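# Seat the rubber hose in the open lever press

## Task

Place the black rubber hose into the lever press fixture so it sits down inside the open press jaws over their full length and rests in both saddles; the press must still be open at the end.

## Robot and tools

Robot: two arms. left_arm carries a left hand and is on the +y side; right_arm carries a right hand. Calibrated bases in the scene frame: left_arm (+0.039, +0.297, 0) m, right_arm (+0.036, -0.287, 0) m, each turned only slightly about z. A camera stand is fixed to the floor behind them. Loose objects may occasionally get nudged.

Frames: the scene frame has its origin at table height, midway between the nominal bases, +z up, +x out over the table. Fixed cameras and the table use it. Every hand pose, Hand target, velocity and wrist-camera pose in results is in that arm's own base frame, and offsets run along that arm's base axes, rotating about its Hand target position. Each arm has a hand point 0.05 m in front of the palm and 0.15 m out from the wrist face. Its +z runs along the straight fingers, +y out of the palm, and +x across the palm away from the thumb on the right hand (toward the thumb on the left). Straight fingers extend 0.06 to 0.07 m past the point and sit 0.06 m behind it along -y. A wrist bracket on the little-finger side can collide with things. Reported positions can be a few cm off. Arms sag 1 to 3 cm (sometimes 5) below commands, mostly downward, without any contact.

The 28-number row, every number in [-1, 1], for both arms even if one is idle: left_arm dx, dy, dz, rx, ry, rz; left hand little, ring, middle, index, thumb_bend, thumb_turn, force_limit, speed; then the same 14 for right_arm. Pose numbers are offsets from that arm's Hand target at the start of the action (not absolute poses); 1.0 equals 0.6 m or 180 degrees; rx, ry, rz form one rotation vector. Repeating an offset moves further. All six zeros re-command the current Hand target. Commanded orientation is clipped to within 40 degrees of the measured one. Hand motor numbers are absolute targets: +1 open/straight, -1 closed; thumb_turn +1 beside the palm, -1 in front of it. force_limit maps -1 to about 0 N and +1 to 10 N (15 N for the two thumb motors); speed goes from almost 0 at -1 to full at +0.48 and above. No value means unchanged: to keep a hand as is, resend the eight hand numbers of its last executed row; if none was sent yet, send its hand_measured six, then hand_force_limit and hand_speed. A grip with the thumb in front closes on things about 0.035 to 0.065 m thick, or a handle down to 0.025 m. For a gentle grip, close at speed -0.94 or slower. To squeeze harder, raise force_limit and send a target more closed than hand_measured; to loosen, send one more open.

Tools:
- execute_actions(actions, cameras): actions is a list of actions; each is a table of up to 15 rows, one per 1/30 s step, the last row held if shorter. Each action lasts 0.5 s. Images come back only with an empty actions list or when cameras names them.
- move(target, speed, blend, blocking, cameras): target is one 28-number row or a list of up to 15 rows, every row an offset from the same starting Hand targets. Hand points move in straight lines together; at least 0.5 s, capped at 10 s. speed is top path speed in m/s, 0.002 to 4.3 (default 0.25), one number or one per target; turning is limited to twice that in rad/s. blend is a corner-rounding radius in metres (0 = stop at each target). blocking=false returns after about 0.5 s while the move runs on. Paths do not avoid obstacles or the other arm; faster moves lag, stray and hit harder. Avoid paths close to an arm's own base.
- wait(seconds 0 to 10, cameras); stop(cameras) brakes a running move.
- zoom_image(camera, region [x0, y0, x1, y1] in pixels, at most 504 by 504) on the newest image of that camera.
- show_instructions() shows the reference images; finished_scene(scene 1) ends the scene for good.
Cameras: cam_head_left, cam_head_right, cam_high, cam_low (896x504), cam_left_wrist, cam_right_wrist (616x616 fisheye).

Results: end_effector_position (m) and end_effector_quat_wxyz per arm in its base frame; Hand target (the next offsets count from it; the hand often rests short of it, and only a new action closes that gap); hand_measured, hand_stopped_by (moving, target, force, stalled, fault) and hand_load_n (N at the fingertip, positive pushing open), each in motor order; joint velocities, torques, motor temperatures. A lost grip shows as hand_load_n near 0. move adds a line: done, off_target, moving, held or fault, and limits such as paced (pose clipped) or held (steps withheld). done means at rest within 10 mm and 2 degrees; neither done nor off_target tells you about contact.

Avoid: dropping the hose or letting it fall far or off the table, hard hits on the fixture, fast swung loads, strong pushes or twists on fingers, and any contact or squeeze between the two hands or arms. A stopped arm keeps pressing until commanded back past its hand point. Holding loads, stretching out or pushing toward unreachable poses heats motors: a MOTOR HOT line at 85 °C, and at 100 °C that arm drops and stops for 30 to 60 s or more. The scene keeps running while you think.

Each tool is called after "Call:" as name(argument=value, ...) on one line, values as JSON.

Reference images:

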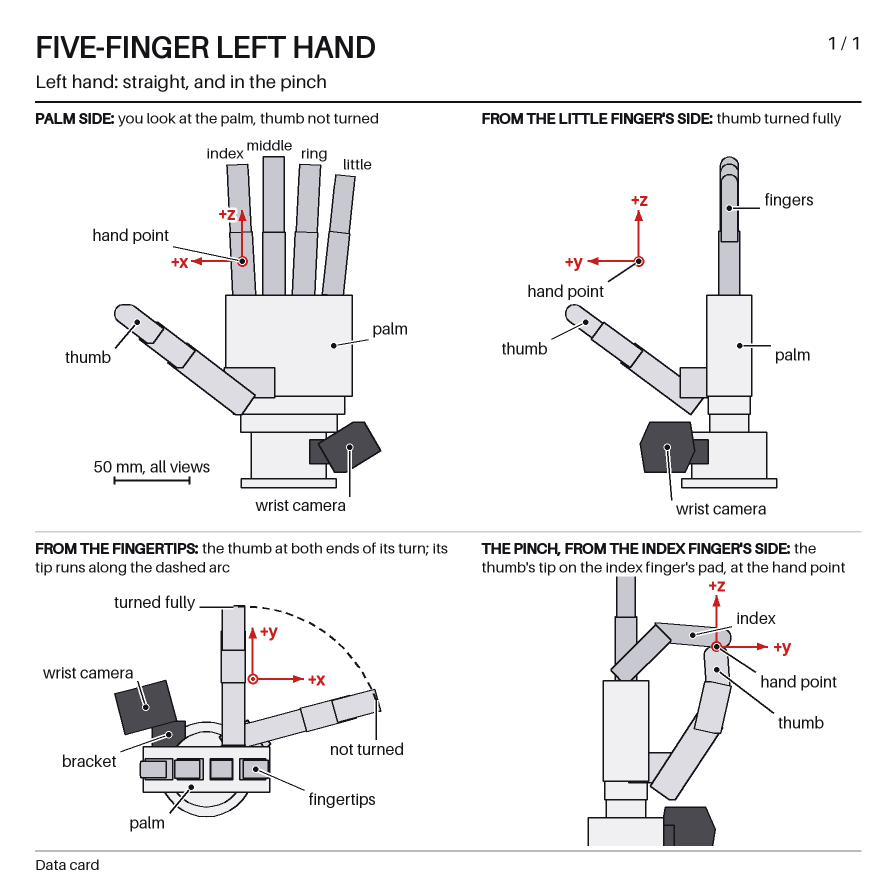

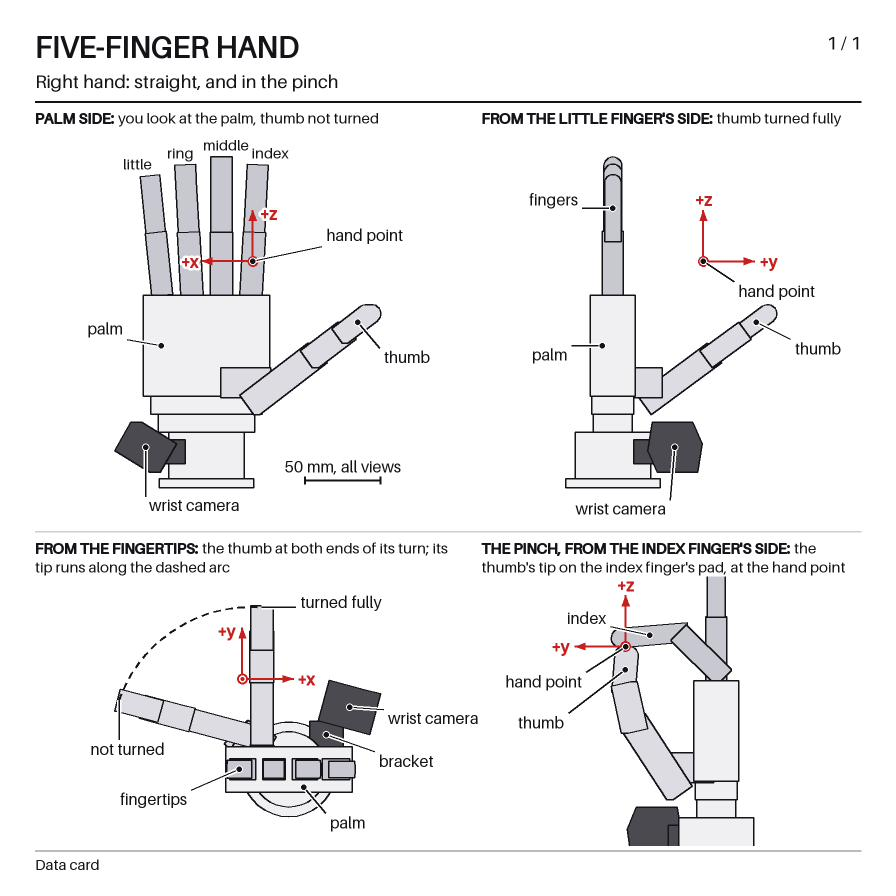

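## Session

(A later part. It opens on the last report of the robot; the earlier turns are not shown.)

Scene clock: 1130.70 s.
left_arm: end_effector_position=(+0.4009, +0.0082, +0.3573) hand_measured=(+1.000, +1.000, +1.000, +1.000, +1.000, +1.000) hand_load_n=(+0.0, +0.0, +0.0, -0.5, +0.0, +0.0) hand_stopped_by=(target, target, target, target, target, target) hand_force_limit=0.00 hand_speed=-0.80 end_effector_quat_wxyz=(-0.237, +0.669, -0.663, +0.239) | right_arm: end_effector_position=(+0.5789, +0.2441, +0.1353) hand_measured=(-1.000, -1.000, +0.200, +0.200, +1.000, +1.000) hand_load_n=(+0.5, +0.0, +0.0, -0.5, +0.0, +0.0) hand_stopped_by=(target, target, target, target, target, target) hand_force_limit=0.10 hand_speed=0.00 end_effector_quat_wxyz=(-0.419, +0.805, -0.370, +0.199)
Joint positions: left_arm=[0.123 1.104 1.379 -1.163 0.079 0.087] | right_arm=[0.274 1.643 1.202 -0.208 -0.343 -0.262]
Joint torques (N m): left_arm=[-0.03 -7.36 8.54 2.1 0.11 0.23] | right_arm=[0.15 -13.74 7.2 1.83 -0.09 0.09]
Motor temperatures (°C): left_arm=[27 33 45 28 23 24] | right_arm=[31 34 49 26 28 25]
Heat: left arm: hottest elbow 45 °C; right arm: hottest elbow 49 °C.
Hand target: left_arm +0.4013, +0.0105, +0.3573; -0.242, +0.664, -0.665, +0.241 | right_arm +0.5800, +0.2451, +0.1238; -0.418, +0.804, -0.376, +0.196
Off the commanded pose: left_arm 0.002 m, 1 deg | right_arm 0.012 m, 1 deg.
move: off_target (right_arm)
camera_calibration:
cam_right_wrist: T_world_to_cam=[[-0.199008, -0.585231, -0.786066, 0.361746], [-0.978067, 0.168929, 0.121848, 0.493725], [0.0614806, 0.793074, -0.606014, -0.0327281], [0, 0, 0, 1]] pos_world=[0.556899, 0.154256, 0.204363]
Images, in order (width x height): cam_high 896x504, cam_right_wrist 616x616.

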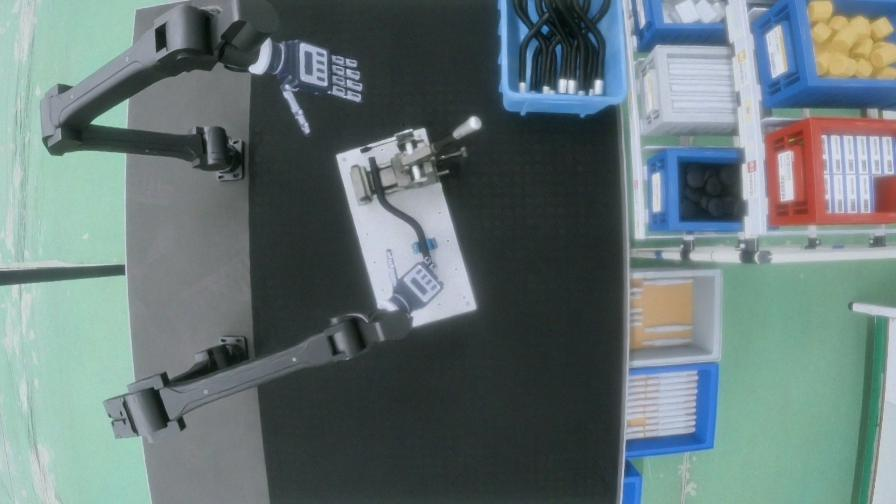

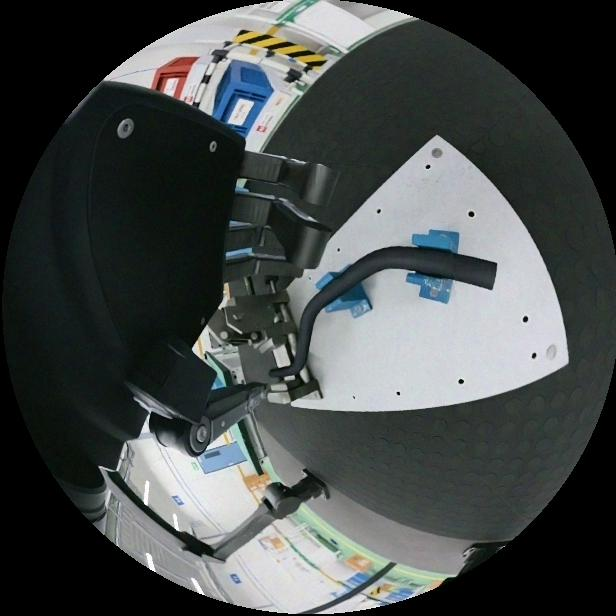

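Call:
move(target=[0,0,0,0,0,0,1,1,1,1,1,1,0,-0.8,-0.026,0.097,0.0,0,0,-0.1333,-1,-1,0,0,1,1,0.1,-0.5], speed=0.15, cameras=["cam_right_wrist","cam_high","cam_left_wrist"])

Call:
zoom_image(camera="cam_right_wrist", region=[260, 160, 460, 360])

Call:
zoom_image(camera="cam_high", region=[350, 190, 460, 310])

Call:
zoom_image(camera="cam_left_wrist", region=[240, 300, 400, 430])

Scene clock: 1199.07 s.
left_arm: end_effector_position=(+0.4009, +0.0082, +0.3573) hand_measured=(+1.000, +1.000, +1.000, +1.000, +1.000, +1.000) hand_load_n=(+0.0, +0.0, +0.0, +0.0, +0.0, -0.5) hand_stopped_by=(target, target, target, target, target, target) hand_force_limit=0.00 hand_speed=-0.80 end_effector_quat_wxyz=(-0.237, +0.669, -0.663, +0.239) | right_arm: end_effector_position=(+0.5673, +0.2999, +0.1207) hand_measured=(-1.000, -1.000, +0.000, +0.000, +1.000, +1.000) hand_load_n=(+0.0, +0.5, +0.0, +0.0, +0.0, +0.0) hand_stopped_by=(target, target, target, target, target, target) hand_force_limit=0.10 hand_speed=-0.50 end_effector_quat_wxyz=(-0.363, +0.711, -0.533, +0.279)
Joint positions: left_arm=[0.123 1.104 1.379 -1.163 0.079 0.087] | right_arm=[0.481 1.643 1.162 -0.149 0.17 0.11]
Joint torques (N m): left_arm=[0.44 -7.71 8.43 2.1 0.11 0.24] | right_arm=[0.62 -15.79 7.13 1.47 0.14 0.14]
Motor temperatures (°C): left_arm=[26 33 45 28 23 24] | right_arm=[31 36 41 26 28 25]
Heat: left arm: hottest elbow 45 °C; right arm: hottest elbow 41 °C.
Hand target: left_arm +0.4013, +0.0105, +0.3573; -0.242, +0.664, -0.665, +0.241 | right_arm +0.5644, +0.3034, +0.1238; -0.368, +0.708, -0.534, +0.279
Off the commanded pose: left_arm 0.002 m, 1 deg | right_arm 0.005 m, 1 deg.
move: done
camera_calibration:
cam_left_wrist: T_world_to_cam=[[0.732067, -0.301955, 0.610657, -0.506999], [-0.459009, -0.881005, 0.114634, 0.171458], [0.503378, -0.364217, -0.783554, 0.194918], [0, 0, 0, 1]] pos_world=[0.35174, 0.0689567, 0.442677]
cam_right_wrist: T_world_to_cam=[[-0.433607, -0.454415, -0.778134, 0.473549], [-0.820034, 0.556954, 0.131705, 0.267565], [0.373535, 0.695205, -0.614135, -0.23182], [0, 0, 0, 1]] pos_world=[0.511339, 0.227329, 0.190876]
Images, in order (width x height): cam_high 896x504, cam_left_wrist 616x616, cam_right_wrist 616x616.

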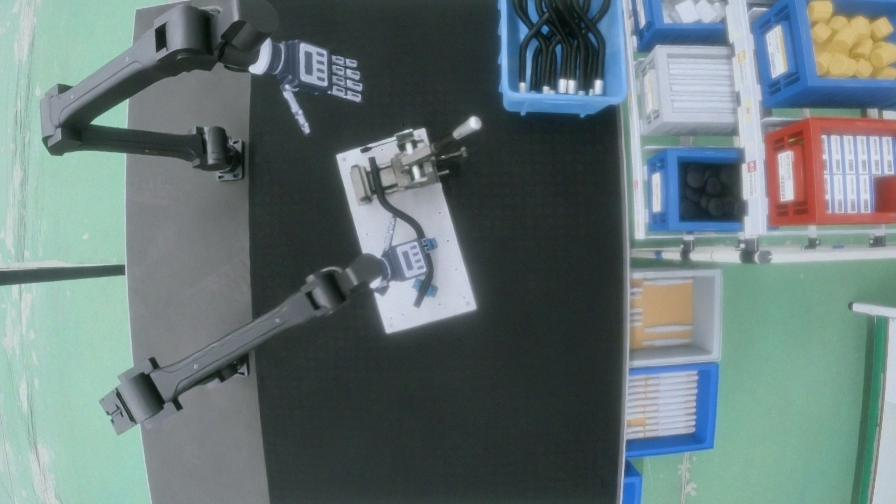

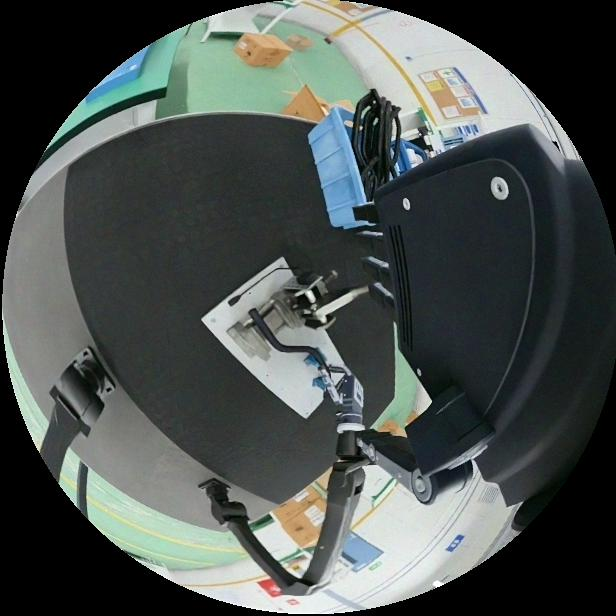

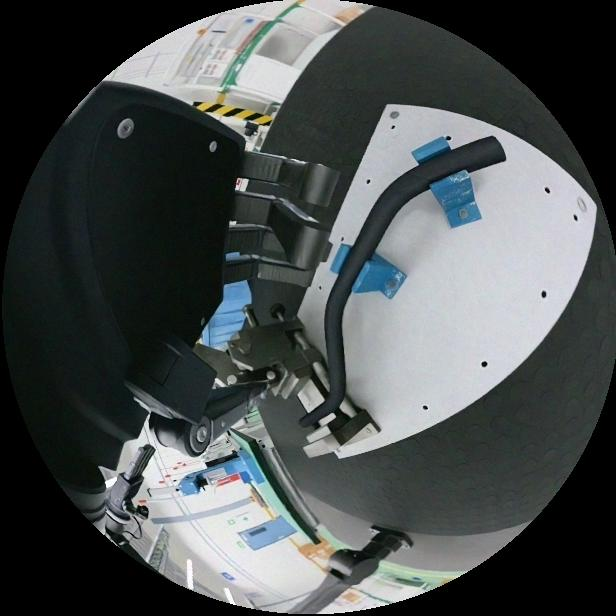

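Scaled by 2.520 from the camera's 616x616 image, which has a finer 880x880 frame.

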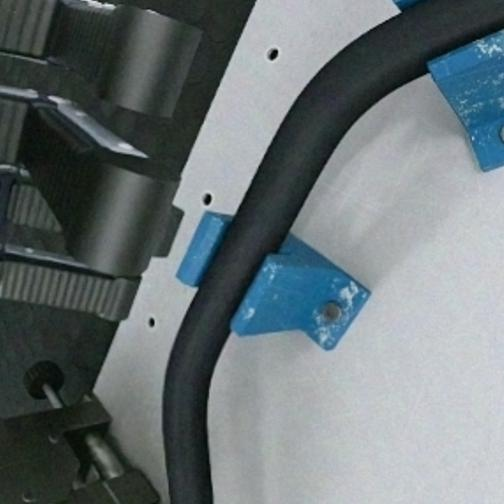

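Scaled by 4.200 from the camera's 896x504 image, which has a finer 1280x720 frame.

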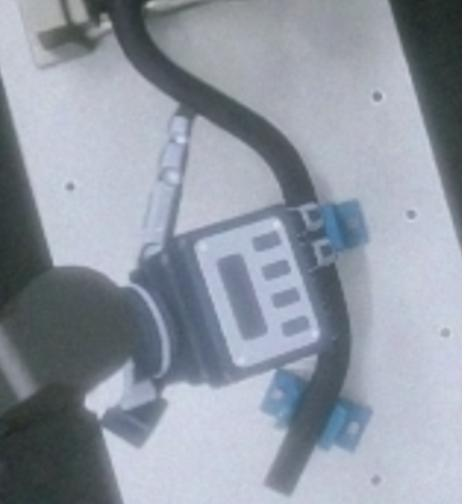

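Scaled by 3.150 from the camera's 616x616 image, which has a finer 880x880 frame.

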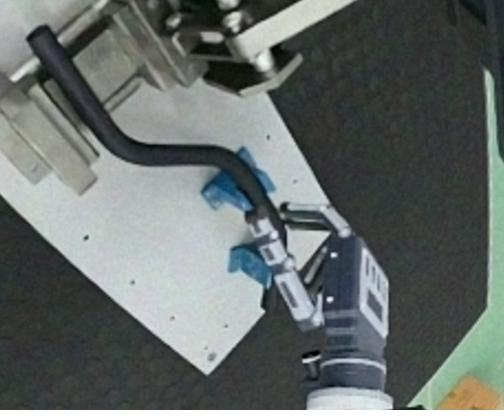

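Call:
move(target=[0,0,0,0,0,0,1,1,1,1,1,1,0,-0.8,-0.003,0.004,-0.065,0,0,0,-1,-1,0,0,1,1,0.1,-0.5], speed=0.06, cameras=["cam_right_wrist"])

Call:
zoom_image(camera="cam_right_wrist", region=[260, 160, 460, 360])

Scene clock: 1217.10 s.
left_arm: end_effector_position=(+0.4009, +0.0082, +0.3573) hand_measured=(+1.000, +1.000, +1.000, +1.000, +1.000, +1.000) hand_load_n=(+0.0, +0.0, +0.0, +0.0, +0.0, +0.0) hand_stopped_by=(target, target, target, target, target, target) hand_force_limit=0.00 hand_speed=-0.80 end_effector_quat_wxyz=(-0.237, +0.669, -0.663, +0.239) | right_arm: end_effector_position=(+0.5672, +0.2991, +0.1028) hand_measured=(-1.000, -1.000, +0.000, +0.000, +1.000, +1.000) hand_load_n=(+0.0, +0.0, +0.0, -0.5, +0.0, +0.0) hand_stopped_by=(target, target, target, target, target, target) hand_force_limit=0.10 hand_speed=-0.50 end_effector_quat_wxyz=(-0.372, +0.704, -0.533, +0.285)
Joint positions: left_arm=[0.123 1.104 1.379 -1.163 0.079 0.087] | right_arm=[0.481 1.659 1.114 -0.06 0.175 0.114]
Joint torques (N m): left_arm=[0.44 -7.36 8.47 2.1 0.11 0.23] | right_arm=[1.03 -13.04 6.6 1.91 0.14 0.1]
Heat: left arm: hottest elbow 45 °C; right arm: hottest elbow 42 °C.
Hand target: left_arm +0.4013, +0.0105, +0.3573; -0.242, +0.664, -0.665, +0.241 | right_arm +0.5626, +0.3058, +0.0847; -0.368, +0.708, -0.535, +0.279
Off the commanded pose: left_arm 0.002 m, 1 deg | right_arm 0.020 m, 1 deg.
move: off_target (right_arm)
camera_calibration:
cam_right_wrist: T_world_to_cam=[[-0.418356, -0.441795, -0.793597, 0.448323], [-0.81933, 0.560666, 0.119799, 0.270019], [0.392016, 0.700336, -0.596534, -0.255957], [0, 0, 0, 1]] pos_world=[0.509133, 0.225932, 0.170753]
Images, in order (width x height): cam_right_wrist 616x616.

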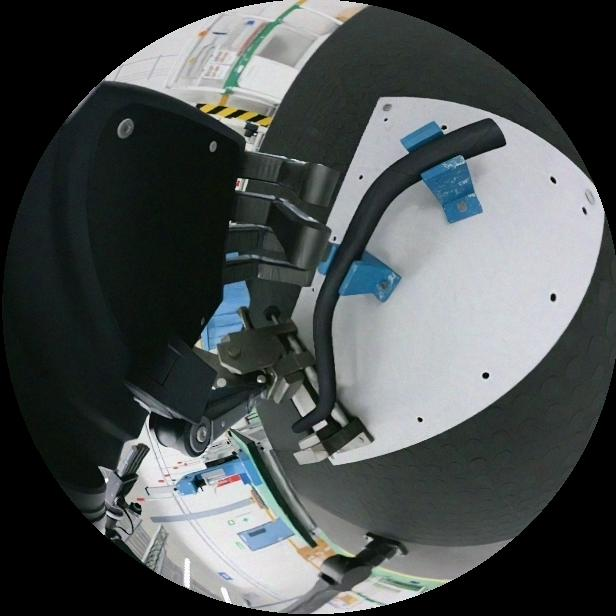

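Scaled by 2.520 from the camera's 616x616 image, which has a finer 880x880 frame.

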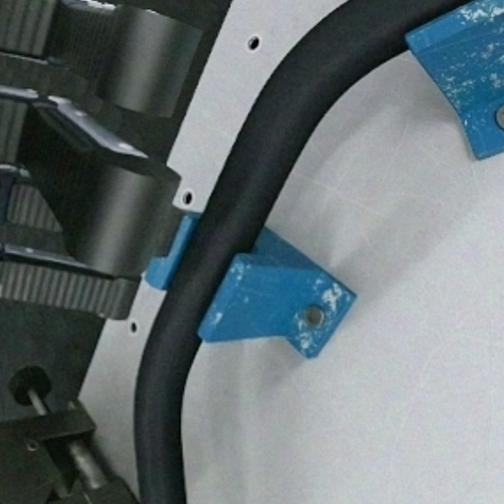

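Call:
move(target=[0,0,0,0,0,0,1,1,1,1,1,1,0,-0.8,0.0,-0.004,-0.03,0,0,0,-1,-1,0,0,1,1,0.1,-0.5], speed=0.05, cameras=["cam_right_wrist","cam_high"])

Call:
zoom_image(camera="cam_right_wrist", region=[260, 160, 460, 360])

Call:
zoom_image(camera="cam_high", region=[350, 190, 460, 310])

Scene clock: 1226.07 s.
left_arm: end_effector_position=(+0.4009, +0.0082, +0.3573) hand_measured=(+1.000, +1.000, +1.000, +1.000, +1.000, +1.000) hand_load_n=(+0.0, +0.0, +0.0, +0.0, +0.0, +0.0) hand_stopped_by=(target, target, target, target, target, target) hand_force_limit=0.00 hand_speed=-0.80 end_effector_quat_wxyz=(-0.237, +0.669, -0.663, +0.239) | right_arm: end_effector_position=(+0.5667, +0.2988, +0.0845) hand_measured=(-1.000, -1.000, +0.000, +0.000, +1.000, +1.000) hand_load_n=(+0.0, +0.0, +0.0, +0.0, +0.0, +0.0) hand_stopped_by=(target, target, target, target, target, target) hand_force_limit=0.10 hand_speed=-0.50 end_effector_quat_wxyz=(-0.372, +0.704, -0.533, +0.285)
Joint positions: left_arm=[0.123 1.104 1.379 -1.163 0.079 0.087] | right_arm=[0.481 1.685 1.091 -0.011 0.175 0.114]
Joint torques (N m): left_arm=[0.09 -7.53 8.51 2.09 0.14 0.25] | right_arm=[0.67 -13.16 6.49 1.89 0.02 0.07]
Heat: left arm: hottest elbow 45 °C; right arm: hottest elbow 42 °C.
Hand target: left_arm +0.4013, +0.0105, +0.3573; -0.242, +0.664, -0.665, +0.241 | right_arm +0.5626, +0.3034, +0.0669; -0.368, +0.708, -0.535, +0.279
Off the commanded pose: left_arm 0.002 m, 1 deg | right_arm 0.019 m, 1 deg.
move: off_target (right_arm)
camera_calibration:
cam_right_wrist: T_world_to_cam=[[-0.418356, -0.441795, -0.793597, 0.433502], [-0.81933, 0.560666, 0.119799, 0.271914], [0.392016, 0.700336, -0.596534, -0.266537], [0, 0, 0, 1]] pos_world=[0.508633, 0.225732, 0.152453]
Images, in order (width x height): cam_high 896x504, cam_right_wrist 616x616.

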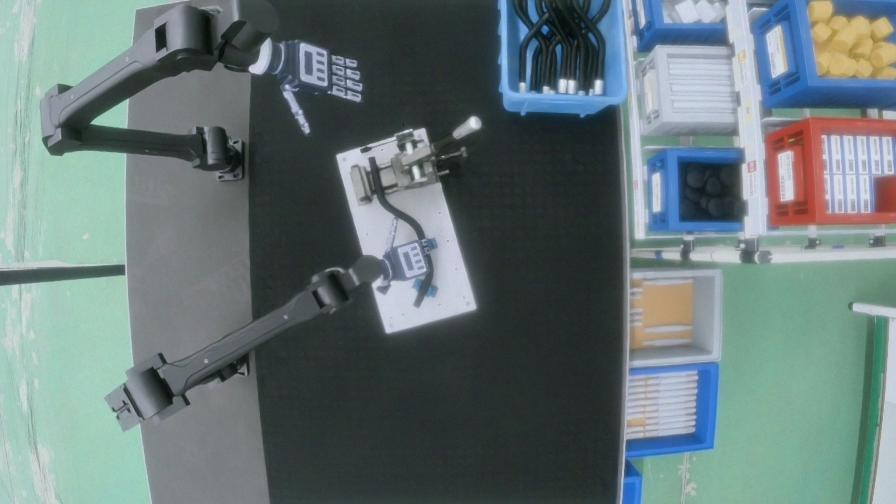

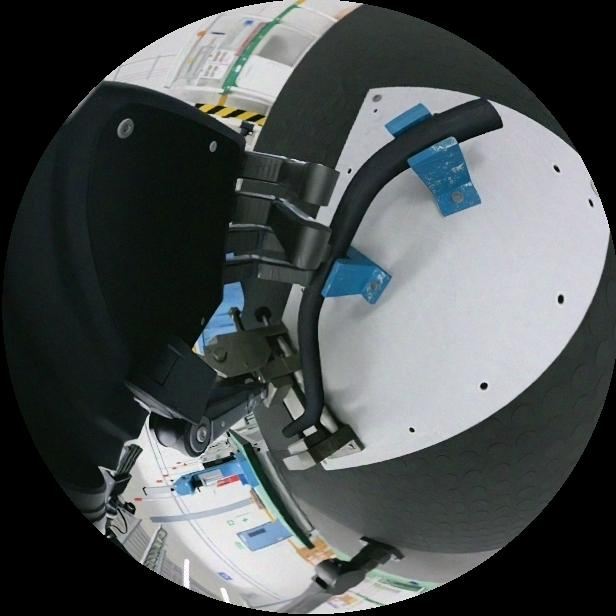

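Scaled by 2.520 from the camera's 616x616 image, which has a finer 880x880 frame.

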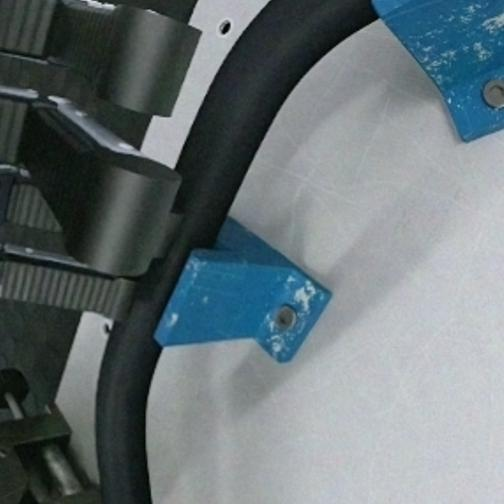

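Scaled by 4.200 from the camera's 896x504 image, which has a finer 1280x720 frame.

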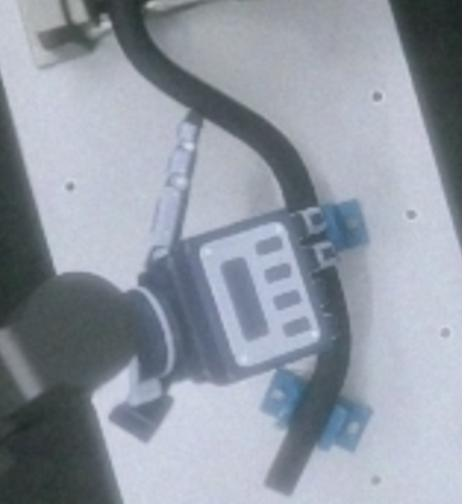

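Call:
move(target=[0,0,0,0,0,0,1,1,1,1,1,1,0,-0.8,0.0,0,-0.015,0,0,0,-1,-1,0,0,1,1,0.1,-0.5], speed=0.04)

Call:
move(target=[0,0,0,0,0,0,1,1,1,1,1,1,0,-0.8,0.0,0,-0.015,0,0,0,-1,-1,0,0,1,1,0.1,-0.5], speed=0.04, cameras=["cam_right_wrist","cam_high"])

Call:
zoom_image(camera="cam_right_wrist", region=[260, 160, 460, 360])

Scene clock: 1234.17 s.
left_arm: end_effector_position=(+0.4009, +0.0082, +0.3573) hand_measured=(+1.000, +1.000, +1.000, +1.000, +1.000, +1.000) hand_load_n=(+0.0, +0.0, +0.0, +0.0, +0.0, -0.5) hand_stopped_by=(target, target, target, target, target, target) hand_force_limit=0.00 hand_speed=-0.80 end_effector_quat_wxyz=(-0.237, +0.669, -0.663, +0.239) | right_arm: end_effector_position=(+0.5690, +0.3000, +0.0840) hand_measured=(-1.000, -1.000, +0.000, +0.000, +1.000, +1.000) hand_load_n=(+0.0, +0.0, -0.5, +0.0, +0.0, +0.0) hand_stopped_by=(target, target, target, target, target, target) hand_force_limit=0.10 hand_speed=-0.50 end_effector_quat_wxyz=(-0.378, +0.701, -0.532, +0.288)
Joint positions: left_arm=[0.123 1.104 1.379 -1.163 0.079 0.087] | right_arm=[0.481 1.689 1.086 0.013 0.175 0.114]
Joint torques (N m): left_arm=[0.21 -7.41 8.51 2.02 0.15 0.26] | right_arm=[0.67 -12.4 6.05 1.87 0.02 0.08]
Heat: left arm: hottest elbow 45 °C; right arm: hottest elbow 41 °C.
Hand target: left_arm +0.4013, +0.0105, +0.3573; -0.242, +0.664, -0.665, +0.241 | right_arm +0.5626, +0.3034, +0.0579; -0.368, +0.708, -0.535, +0.279
Off the commanded pose: left_arm 0.002 m, 1 deg | right_arm 0.027 m, 2 deg.
move: off_target (right_arm)

Scene clock: 1234.90 s.
left_arm: end_effector_position=(+0.4009, +0.0082, +0.3573) hand_measured=(+1.000, +1.000, +1.000, +1.000, +1.000, +1.000) hand_load_n=(+0.0, +0.0, +0.0, +0.0, +0.0, +0.0) hand_stopped_by=(target, target, target, target, target, target) hand_force_limit=0.00 hand_speed=-0.80 end_effector_quat_wxyz=(-0.237, +0.669, -0.663, +0.239) | right_arm: end_effector_position=(+0.5693, +0.3002, +0.0832) hand_measured=(-1.000, -1.000, +0.000, +0.000, +1.000, +1.000) hand_load_n=(+0.0, +0.0, -3.5, +0.0, +0.0, +0.0) hand_stopped_by=(target, target, target, target, target, target) hand_force_limit=0.10 hand_speed=-0.50 end_effector_quat_wxyz=(-0.383, +0.698, -0.530, +0.290)
Joint positions: left_arm=[0.123 1.104 1.379 -1.163 0.079 0.087] | right_arm=[0.481 1.689 1.077 0.035 0.175 0.114]
Joint torques (N m): left_arm=[0.38 -7.47 8.54 2.04 0.14 0.23] | right_arm=[0.73 -11.28 5.98 1.88 0.02 0.07]
Heat: left arm: hottest elbow 45 °C; right arm: hottest elbow 41 °C.
Hand target: left_arm +0.4013, +0.0105, +0.3573; -0.242, +0.664, -0.665, +0.241 | right_arm +0.5626, +0.3034, +0.0488; -0.368, +0.708, -0.535, +0.279
Off the commanded pose: left_arm 0.002 m, 1 deg | right_arm 0.035 m, 3 deg.
move: off_target (right_arm)
camera_calibration:
cam_right_wrist: T_world_to_cam=[[-0.398868, -0.431599, -0.80909, 0.42125], [-0.822071, 0.559252, 0.106941, 0.276526], [0.40633, 0.707785, -0.577873, -0.281254], [0, 0, 0, 1]] pos_world=[0.509629, 0.22623, 0.148728]
Images, in order (width x height): cam_high 896x504, cam_right_wrist 616x616.

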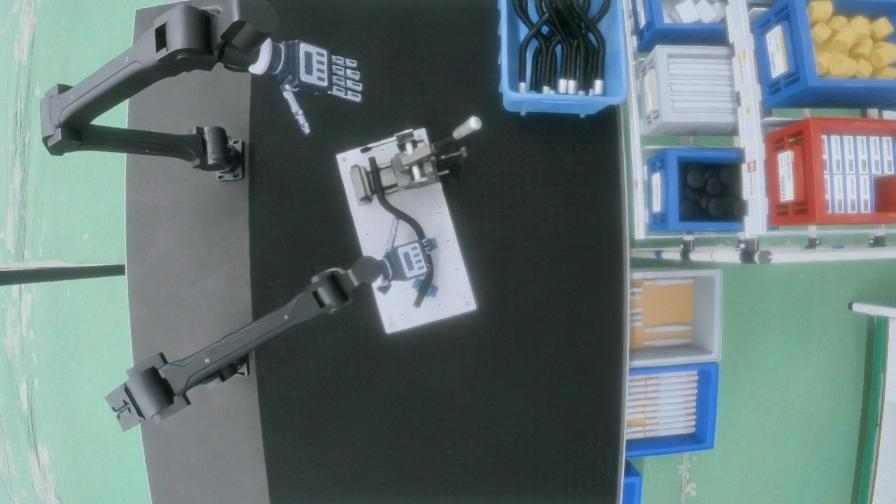

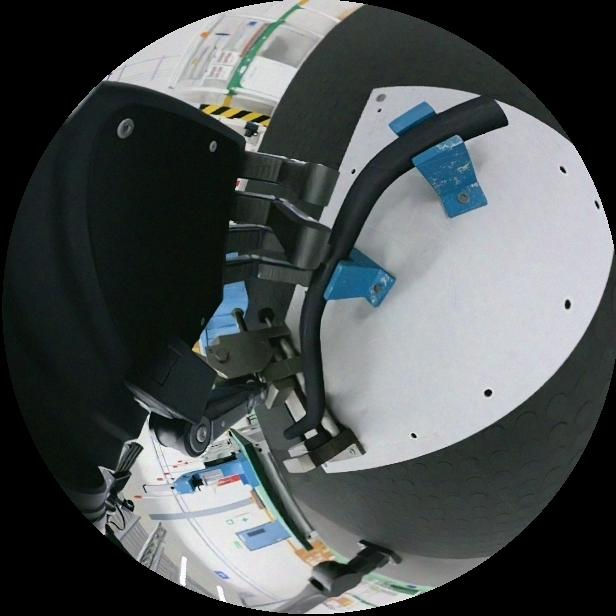

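Scaled by 2.520 from the camera's 616x616 image, which has a finer 880x880 frame.

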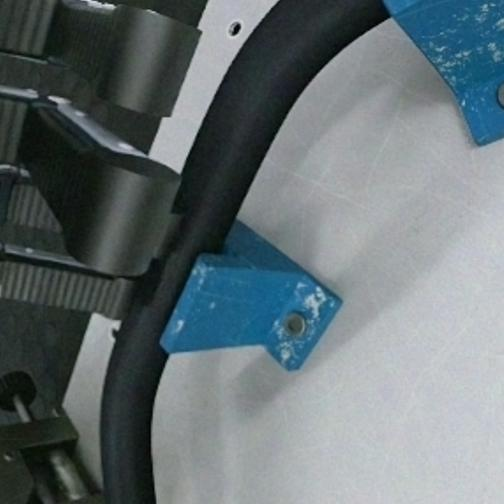

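Call:
move(target=[[0,0,0,0,0,0,1,1,1,1,1,1,0,-0.8,0,0,0.11,0,0,0,-1,-1,0,0,1,1,0.1,-0.5],[0,0,0,0,0,0,1,1,1,1,1,1,0,-0.8,0.009,-0.166,0.13,0,0,-0.228,-1,-1,0,0,1,1,0.1,-0.5]], speed=0.15, blend=0.01, cameras=["cam_right_wrist","cam_high"])

Call:
zoom_image(camera="cam_right_wrist", region=[240, 160, 440, 360])

Call:
zoom_image(camera="cam_high", region=[350, 190, 460, 310])

Scene clock: 1276.37 s.
left_arm: end_effector_position=(+0.4009, +0.0082, +0.3573) hand_measured=(+1.000, +1.000, +1.000, +1.000, +1.000, +1.000) hand_load_n=(+0.0, +0.0, +0.0, +0.0, +0.0, +0.0) hand_stopped_by=(target, target, target, target, target, target) hand_force_limit=0.00 hand_speed=-0.80 end_effector_quat_wxyz=(-0.237, +0.669, -0.663, +0.239) | right_arm: end_effector_position=(+0.5503, +0.1966, +0.1001) hand_measured=(-1.000, -1.000, +0.000, +0.000, +1.000, +1.000) hand_load_n=(+0.0, +0.0, +0.0, +0.0, +0.0, -0.5) hand_stopped_by=(target, target, target, target, target, target) hand_force_limit=0.10 hand_speed=-0.50 end_effector_quat_wxyz=(+0.226, -0.491, +0.746, -0.388)
Joint positions: left_arm=[0.123 1.104 1.379 -1.163 0.079 0.087] | right_arm=[0.481 1.611 1.113 -0.402 0.706 0.632]
Joint torques (N m): left_arm=[0.44 -7.53 8.53 2.02 0.12 0.24] | right_arm=[-0.09 -14.56 11.03 0.39 0.43 0.07]
Heat: left arm: hottest elbow 45 °C; right arm: hottest elbow 41 °C.
Hand target: left_arm +0.4013, +0.0105, +0.3573; -0.242, +0.664, -0.665, +0.241 | right_arm +0.5680, +0.2037, +0.1267; +0.247, -0.476, +0.749, -0.390
Off the commanded pose: left_arm 0.002 m, 1 deg | right_arm 0.033 m, 3 deg.
move: off_target (right_arm)
camera_calibration:
cam_right_wrist: T_world_to_cam=[[-0.649037, -0.0808615, -0.756447, 0.446134], [-0.257669, 0.95893, 0.118576, -0.0732927], [0.715792, 0.271873, -0.643216, -0.268443], [0, 0, 0, 1]] pos_world=[0.462822, 0.17934, 0.173501]
Images, in order (width x height): cam_high 896x504, cam_right_wrist 616x616.

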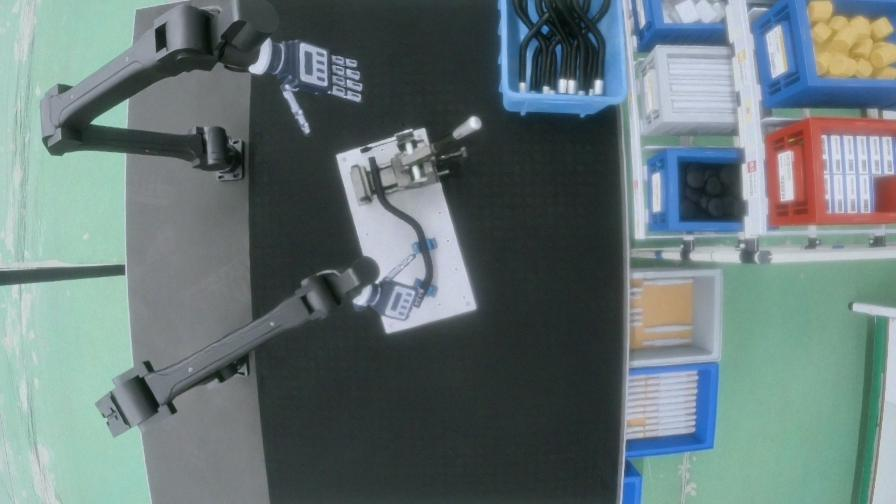

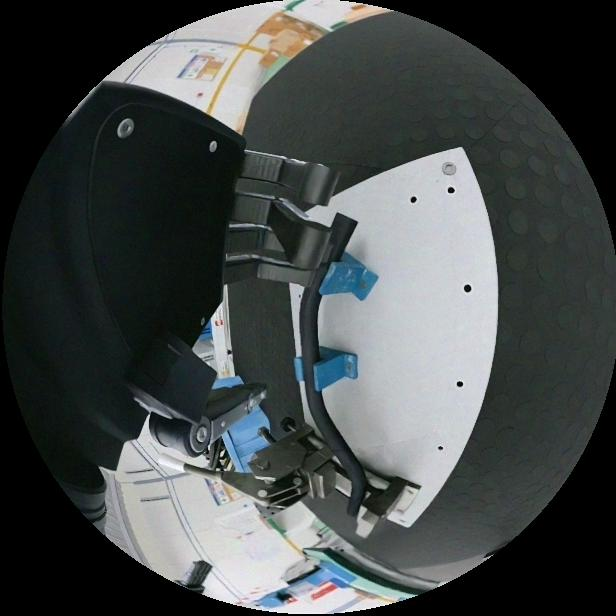

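Scaled by 2.520 from the camera's 616x616 image, which has a finer 880x880 frame.

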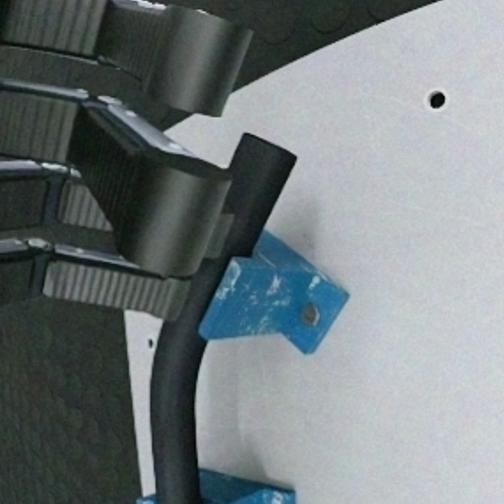

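Scaled by 4.200 from the camera's 896x504 image, which has a finer 1280x720 frame.

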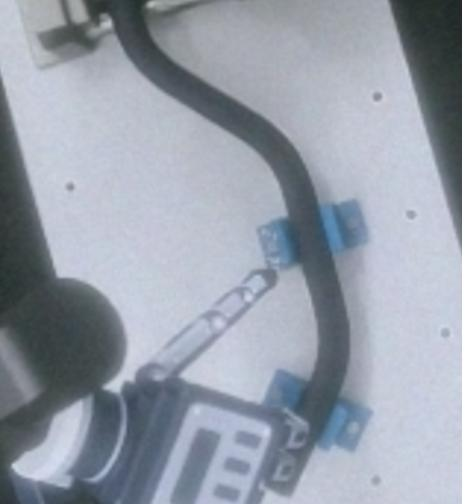

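Call:
move(target=[0,0,0,0,0,0,1,1,1,1,1,1,0,-0.8,0.003,0.003,-0.075,0,0,0,-1,-1,0,0,1,1,0.1,-0.5], speed=0.06, cameras=["cam_right_wrist","cam_high"])

Call:
zoom_image(camera="cam_right_wrist", region=[240, 160, 440, 360])

Call:
zoom_image(camera="cam_high", region=[350, 190, 460, 310])

Scene clock: 1284.27 s.
left_arm: end_effector_position=(+0.4009, +0.0082, +0.3573) hand_measured=(+1.000, +1.000, +1.000, +1.000, +1.000, +1.000) hand_load_n=(+0.0, +0.0, +0.0, +0.0, +0.0, +0.0) hand_stopped_by=(target, target, target, target, target, target) hand_force_limit=0.00 hand_speed=-0.80 end_effector_quat_wxyz=(-0.237, +0.669, -0.663, +0.239) | right_arm: end_effector_position=(+0.5656, +0.2043, +0.0913) hand_measured=(-1.000, -1.000, +0.000, +0.000, +1.000, +1.000) hand_load_n=(+0.0, +0.0, +0.0, +0.0, +0.0, +0.0) hand_stopped_by=(target, target, target, target, target, target) hand_force_limit=0.10 hand_speed=-0.50 end_effector_quat_wxyz=(+0.247, -0.480, +0.746, -0.390)
Joint positions: left_arm=[0.123 1.104 1.379 -1.163 0.079 0.087] | right_arm=[0.481 1.648 1.113 -0.319 0.708 0.634]
Joint torques (N m): left_arm=[-0.09 -7.77 8.47 2.04 0.13 0.24] | right_arm=[-0.03 -12.86 7.34 1.52 0.42 0.1]
Heat: left arm: hottest elbow 45 °C; right arm: hottest elbow 41 °C.
Hand target: left_arm +0.4013, +0.0105, +0.3573; -0.242, +0.664, -0.665, +0.241 | right_arm +0.5698, +0.2055, +0.0818; +0.247, -0.476, +0.749, -0.390
Off the commanded pose: left_arm 0.002 m, 1 deg | right_arm 0.011 m, 1 deg.
move: off_target (right_arm)
camera_calibration:
cam_right_wrist: T_world_to_cam=[[-0.616558, -0.0621348, -0.784853, 0.430358], [-0.26048, 0.956839, 0.128875, -0.07467], [0.742971, 0.283898, -0.606132, -0.308389], [0, 0, 0, 1]] pos_world=[0.475014, 0.185738, 0.160466]
Images, in order (width x height): cam_high 896x504, cam_right_wrist 616x616.

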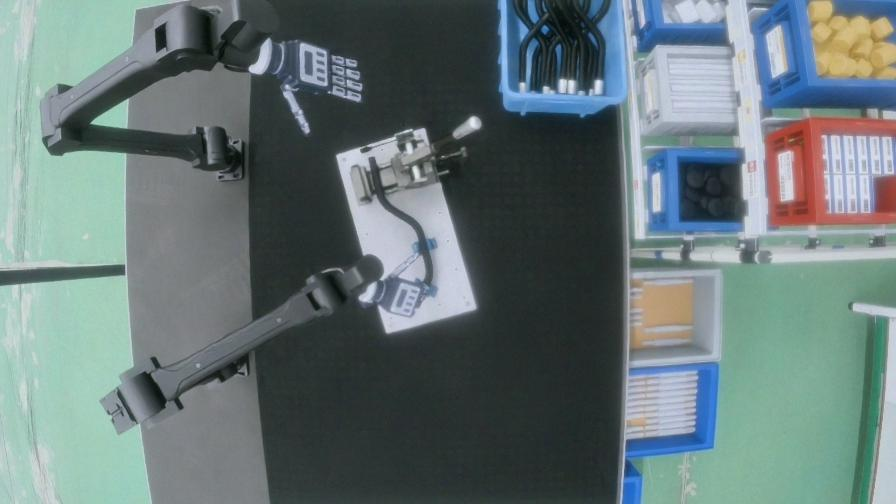

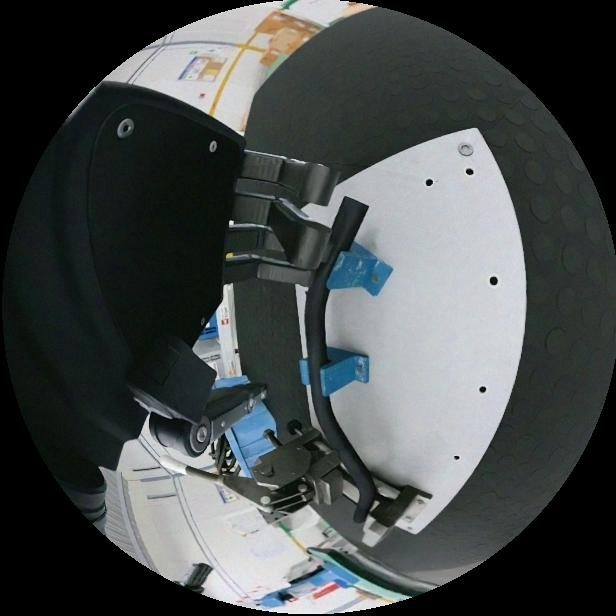

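Scaled by 2.520 from the camera's 616x616 image, which has a finer 880x880 frame.

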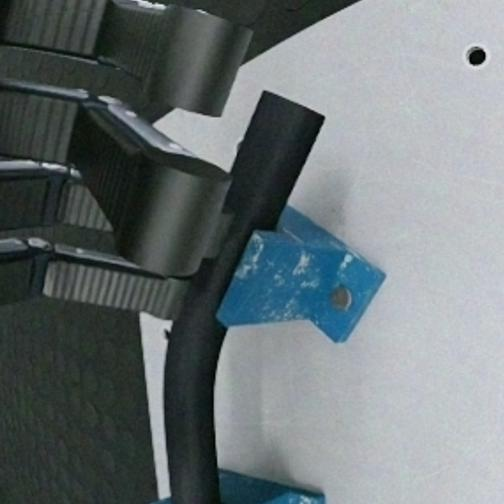

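Scaled by 4.200 from the camera's 896x504 image, which has a finer 1280x720 frame.

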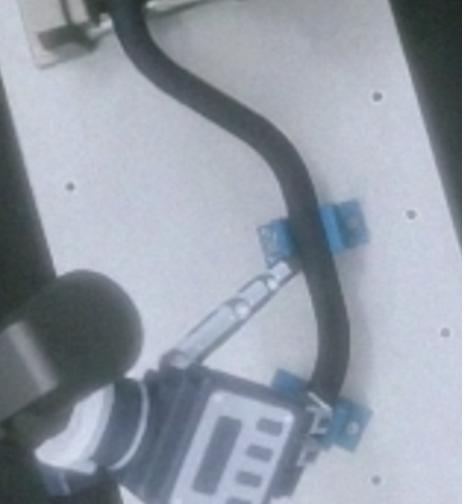

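Call:
move(target=[0,0,0,0,0,0,1,1,1,1,1,1,0,-0.8,0.0,0,-0.022,0,0,0,-1,-1,0,0,1,1,0.1,-0.5], speed=0.04)

Call:
move(target=[0,0,0,0,0,0,1,1,1,1,1,1,0,-0.8,0.0,0,-0.022,0,0,0,-1,-1,0,0,1,1,0.1,-0.5], speed=0.04, cameras=["cam_right_wrist","cam_high"])

Call:
zoom_image(camera="cam_right_wrist", region=[240, 160, 440, 360])

Scene clock: 1294.37 s.
left_arm: end_effector_position=(+0.4009, +0.0082, +0.3573) hand_measured=(+1.000, +1.000, +1.000, +1.000, +1.000, +1.000) hand_load_n=(+0.0, +0.0, +0.0, +0.0, +0.0, +0.0) hand_stopped_by=(target, target, target, target, target, target) hand_force_limit=0.00 hand_speed=-0.80 end_effector_quat_wxyz=(-0.237, +0.669, -0.663, +0.239) | right_arm: end_effector_position=(+0.5714, +0.2074, +0.0875) hand_measured=(-1.000, -1.000, +0.000, +0.000, +1.000, +1.000) hand_load_n=(+0.0, +0.0, +0.0, +0.0, +0.0, +0.0) hand_stopped_by=(target, target, target, target, target, target) hand_force_limit=0.10 hand_speed=-0.50 end_effector_quat_wxyz=(+0.255, -0.475, +0.746, -0.391)
Joint positions: left_arm=[0.123 1.104 1.379 -1.163 0.079 0.087] | right_arm=[0.481 1.663 1.113 -0.285 0.708 0.635]
Joint torques (N m): left_arm=[0.32 -7.24 8.55 2.09 0.11 0.25] | right_arm=[0.03 -12.51 6.09 1.32 0.41 0.1]
Heat: left arm: hottest elbow 45 °C; right arm: hottest elbow 41 °C.
Hand target: left_arm +0.4013, +0.0105, +0.3573; -0.242, +0.664, -0.665, +0.241 | right_arm +0.5698, +0.2055, +0.0686; +0.247, -0.476, +0.749, -0.390
Off the commanded pose: left_arm 0.002 m, 1 deg | right_arm 0.019 m, 1 deg.
move: off_target (right_arm)

Scene clock: 1295.13 s.
left_arm: end_effector_position=(+0.4009, +0.0082, +0.3573) hand_measured=(+1.000, +1.000, +1.000, +1.000, +1.000, +1.000) hand_load_n=(+0.0, +0.0, +0.0, +0.0, +0.0, +0.0) hand_stopped_by=(target, target, target, target, target, target) hand_force_limit=0.00 hand_speed=-0.80 end_effector_quat_wxyz=(-0.237, +0.669, -0.663, +0.239) | right_arm: end_effector_position=(+0.5738, +0.2075, +0.0853) hand_measured=(-1.000, -1.000, +0.000, +0.000, +1.000, +1.000) hand_load_n=(+0.0, +0.0, -1.5, +0.0, +0.0, +0.0) hand_stopped_by=(target, target, target, target, target, target) hand_force_limit=0.10 hand_speed=-0.50 end_effector_quat_wxyz=(+0.263, -0.469, +0.745, -0.394)
Joint positions: left_arm=[0.123 1.104 1.379 -1.163 0.079 0.087] | right_arm=[0.481 1.668 1.101 -0.251 0.713 0.635]
Joint torques (N m): left_arm=[0.26 -7.59 8.5 2.1 0.12 0.22] | right_arm=[0.03 -11.34 5.79 1.5 0.22 0.1]
Heat: left arm: hottest elbow 45 °C; right arm: hottest elbow 41 °C.
Hand target: left_arm +0.4013, +0.0105, +0.3573; -0.242, +0.664, -0.665, +0.241 | right_arm +0.5698, +0.2055, +0.0553; +0.247, -0.476, +0.749, -0.390
Off the commanded pose: left_arm 0.002 m, 1 deg | right_arm 0.030 m, 2 deg.
move: off_target (right_arm)
camera_calibration:
cam_right_wrist: T_world_to_cam=[[-0.588729, -0.0482166, -0.806891, 0.413938], [-0.261238, 0.956001, 0.133479, -0.0745943], [0.764953, 0.289374, -0.575422, -0.335444], [0, 0, 0, 1]] pos_world=[0.48081, 0.18834, 0.150937]
Images, in order (width x height): cam_high 896x504, cam_right_wrist 616x616.

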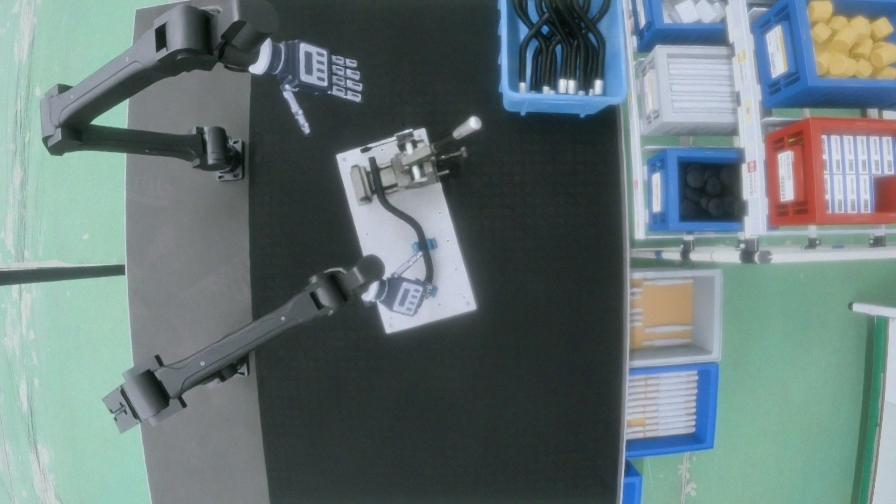

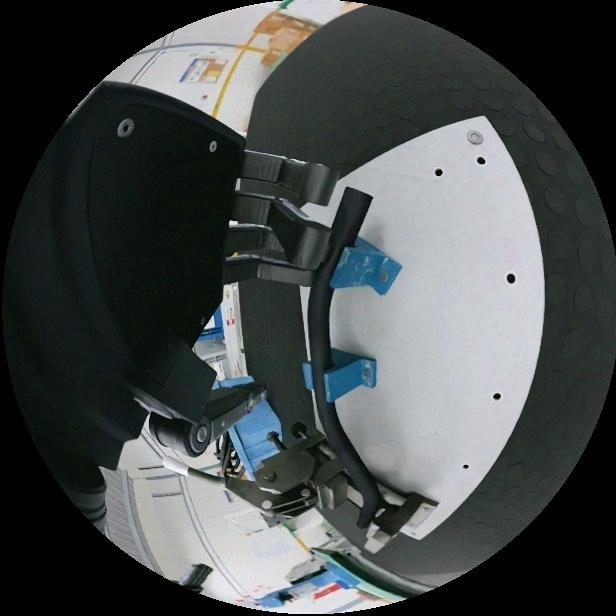

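Scaled by 2.520 from the camera's 616x616 image, which has a finer 880x880 frame.

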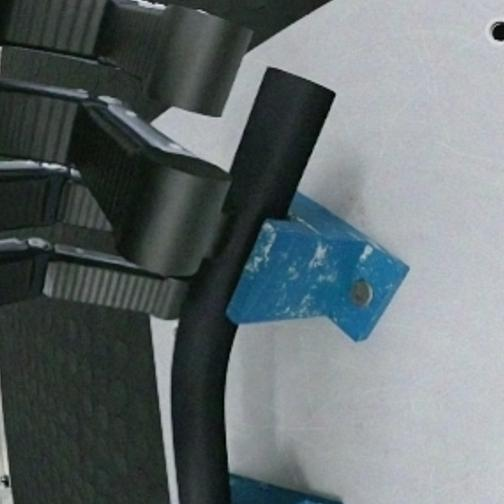

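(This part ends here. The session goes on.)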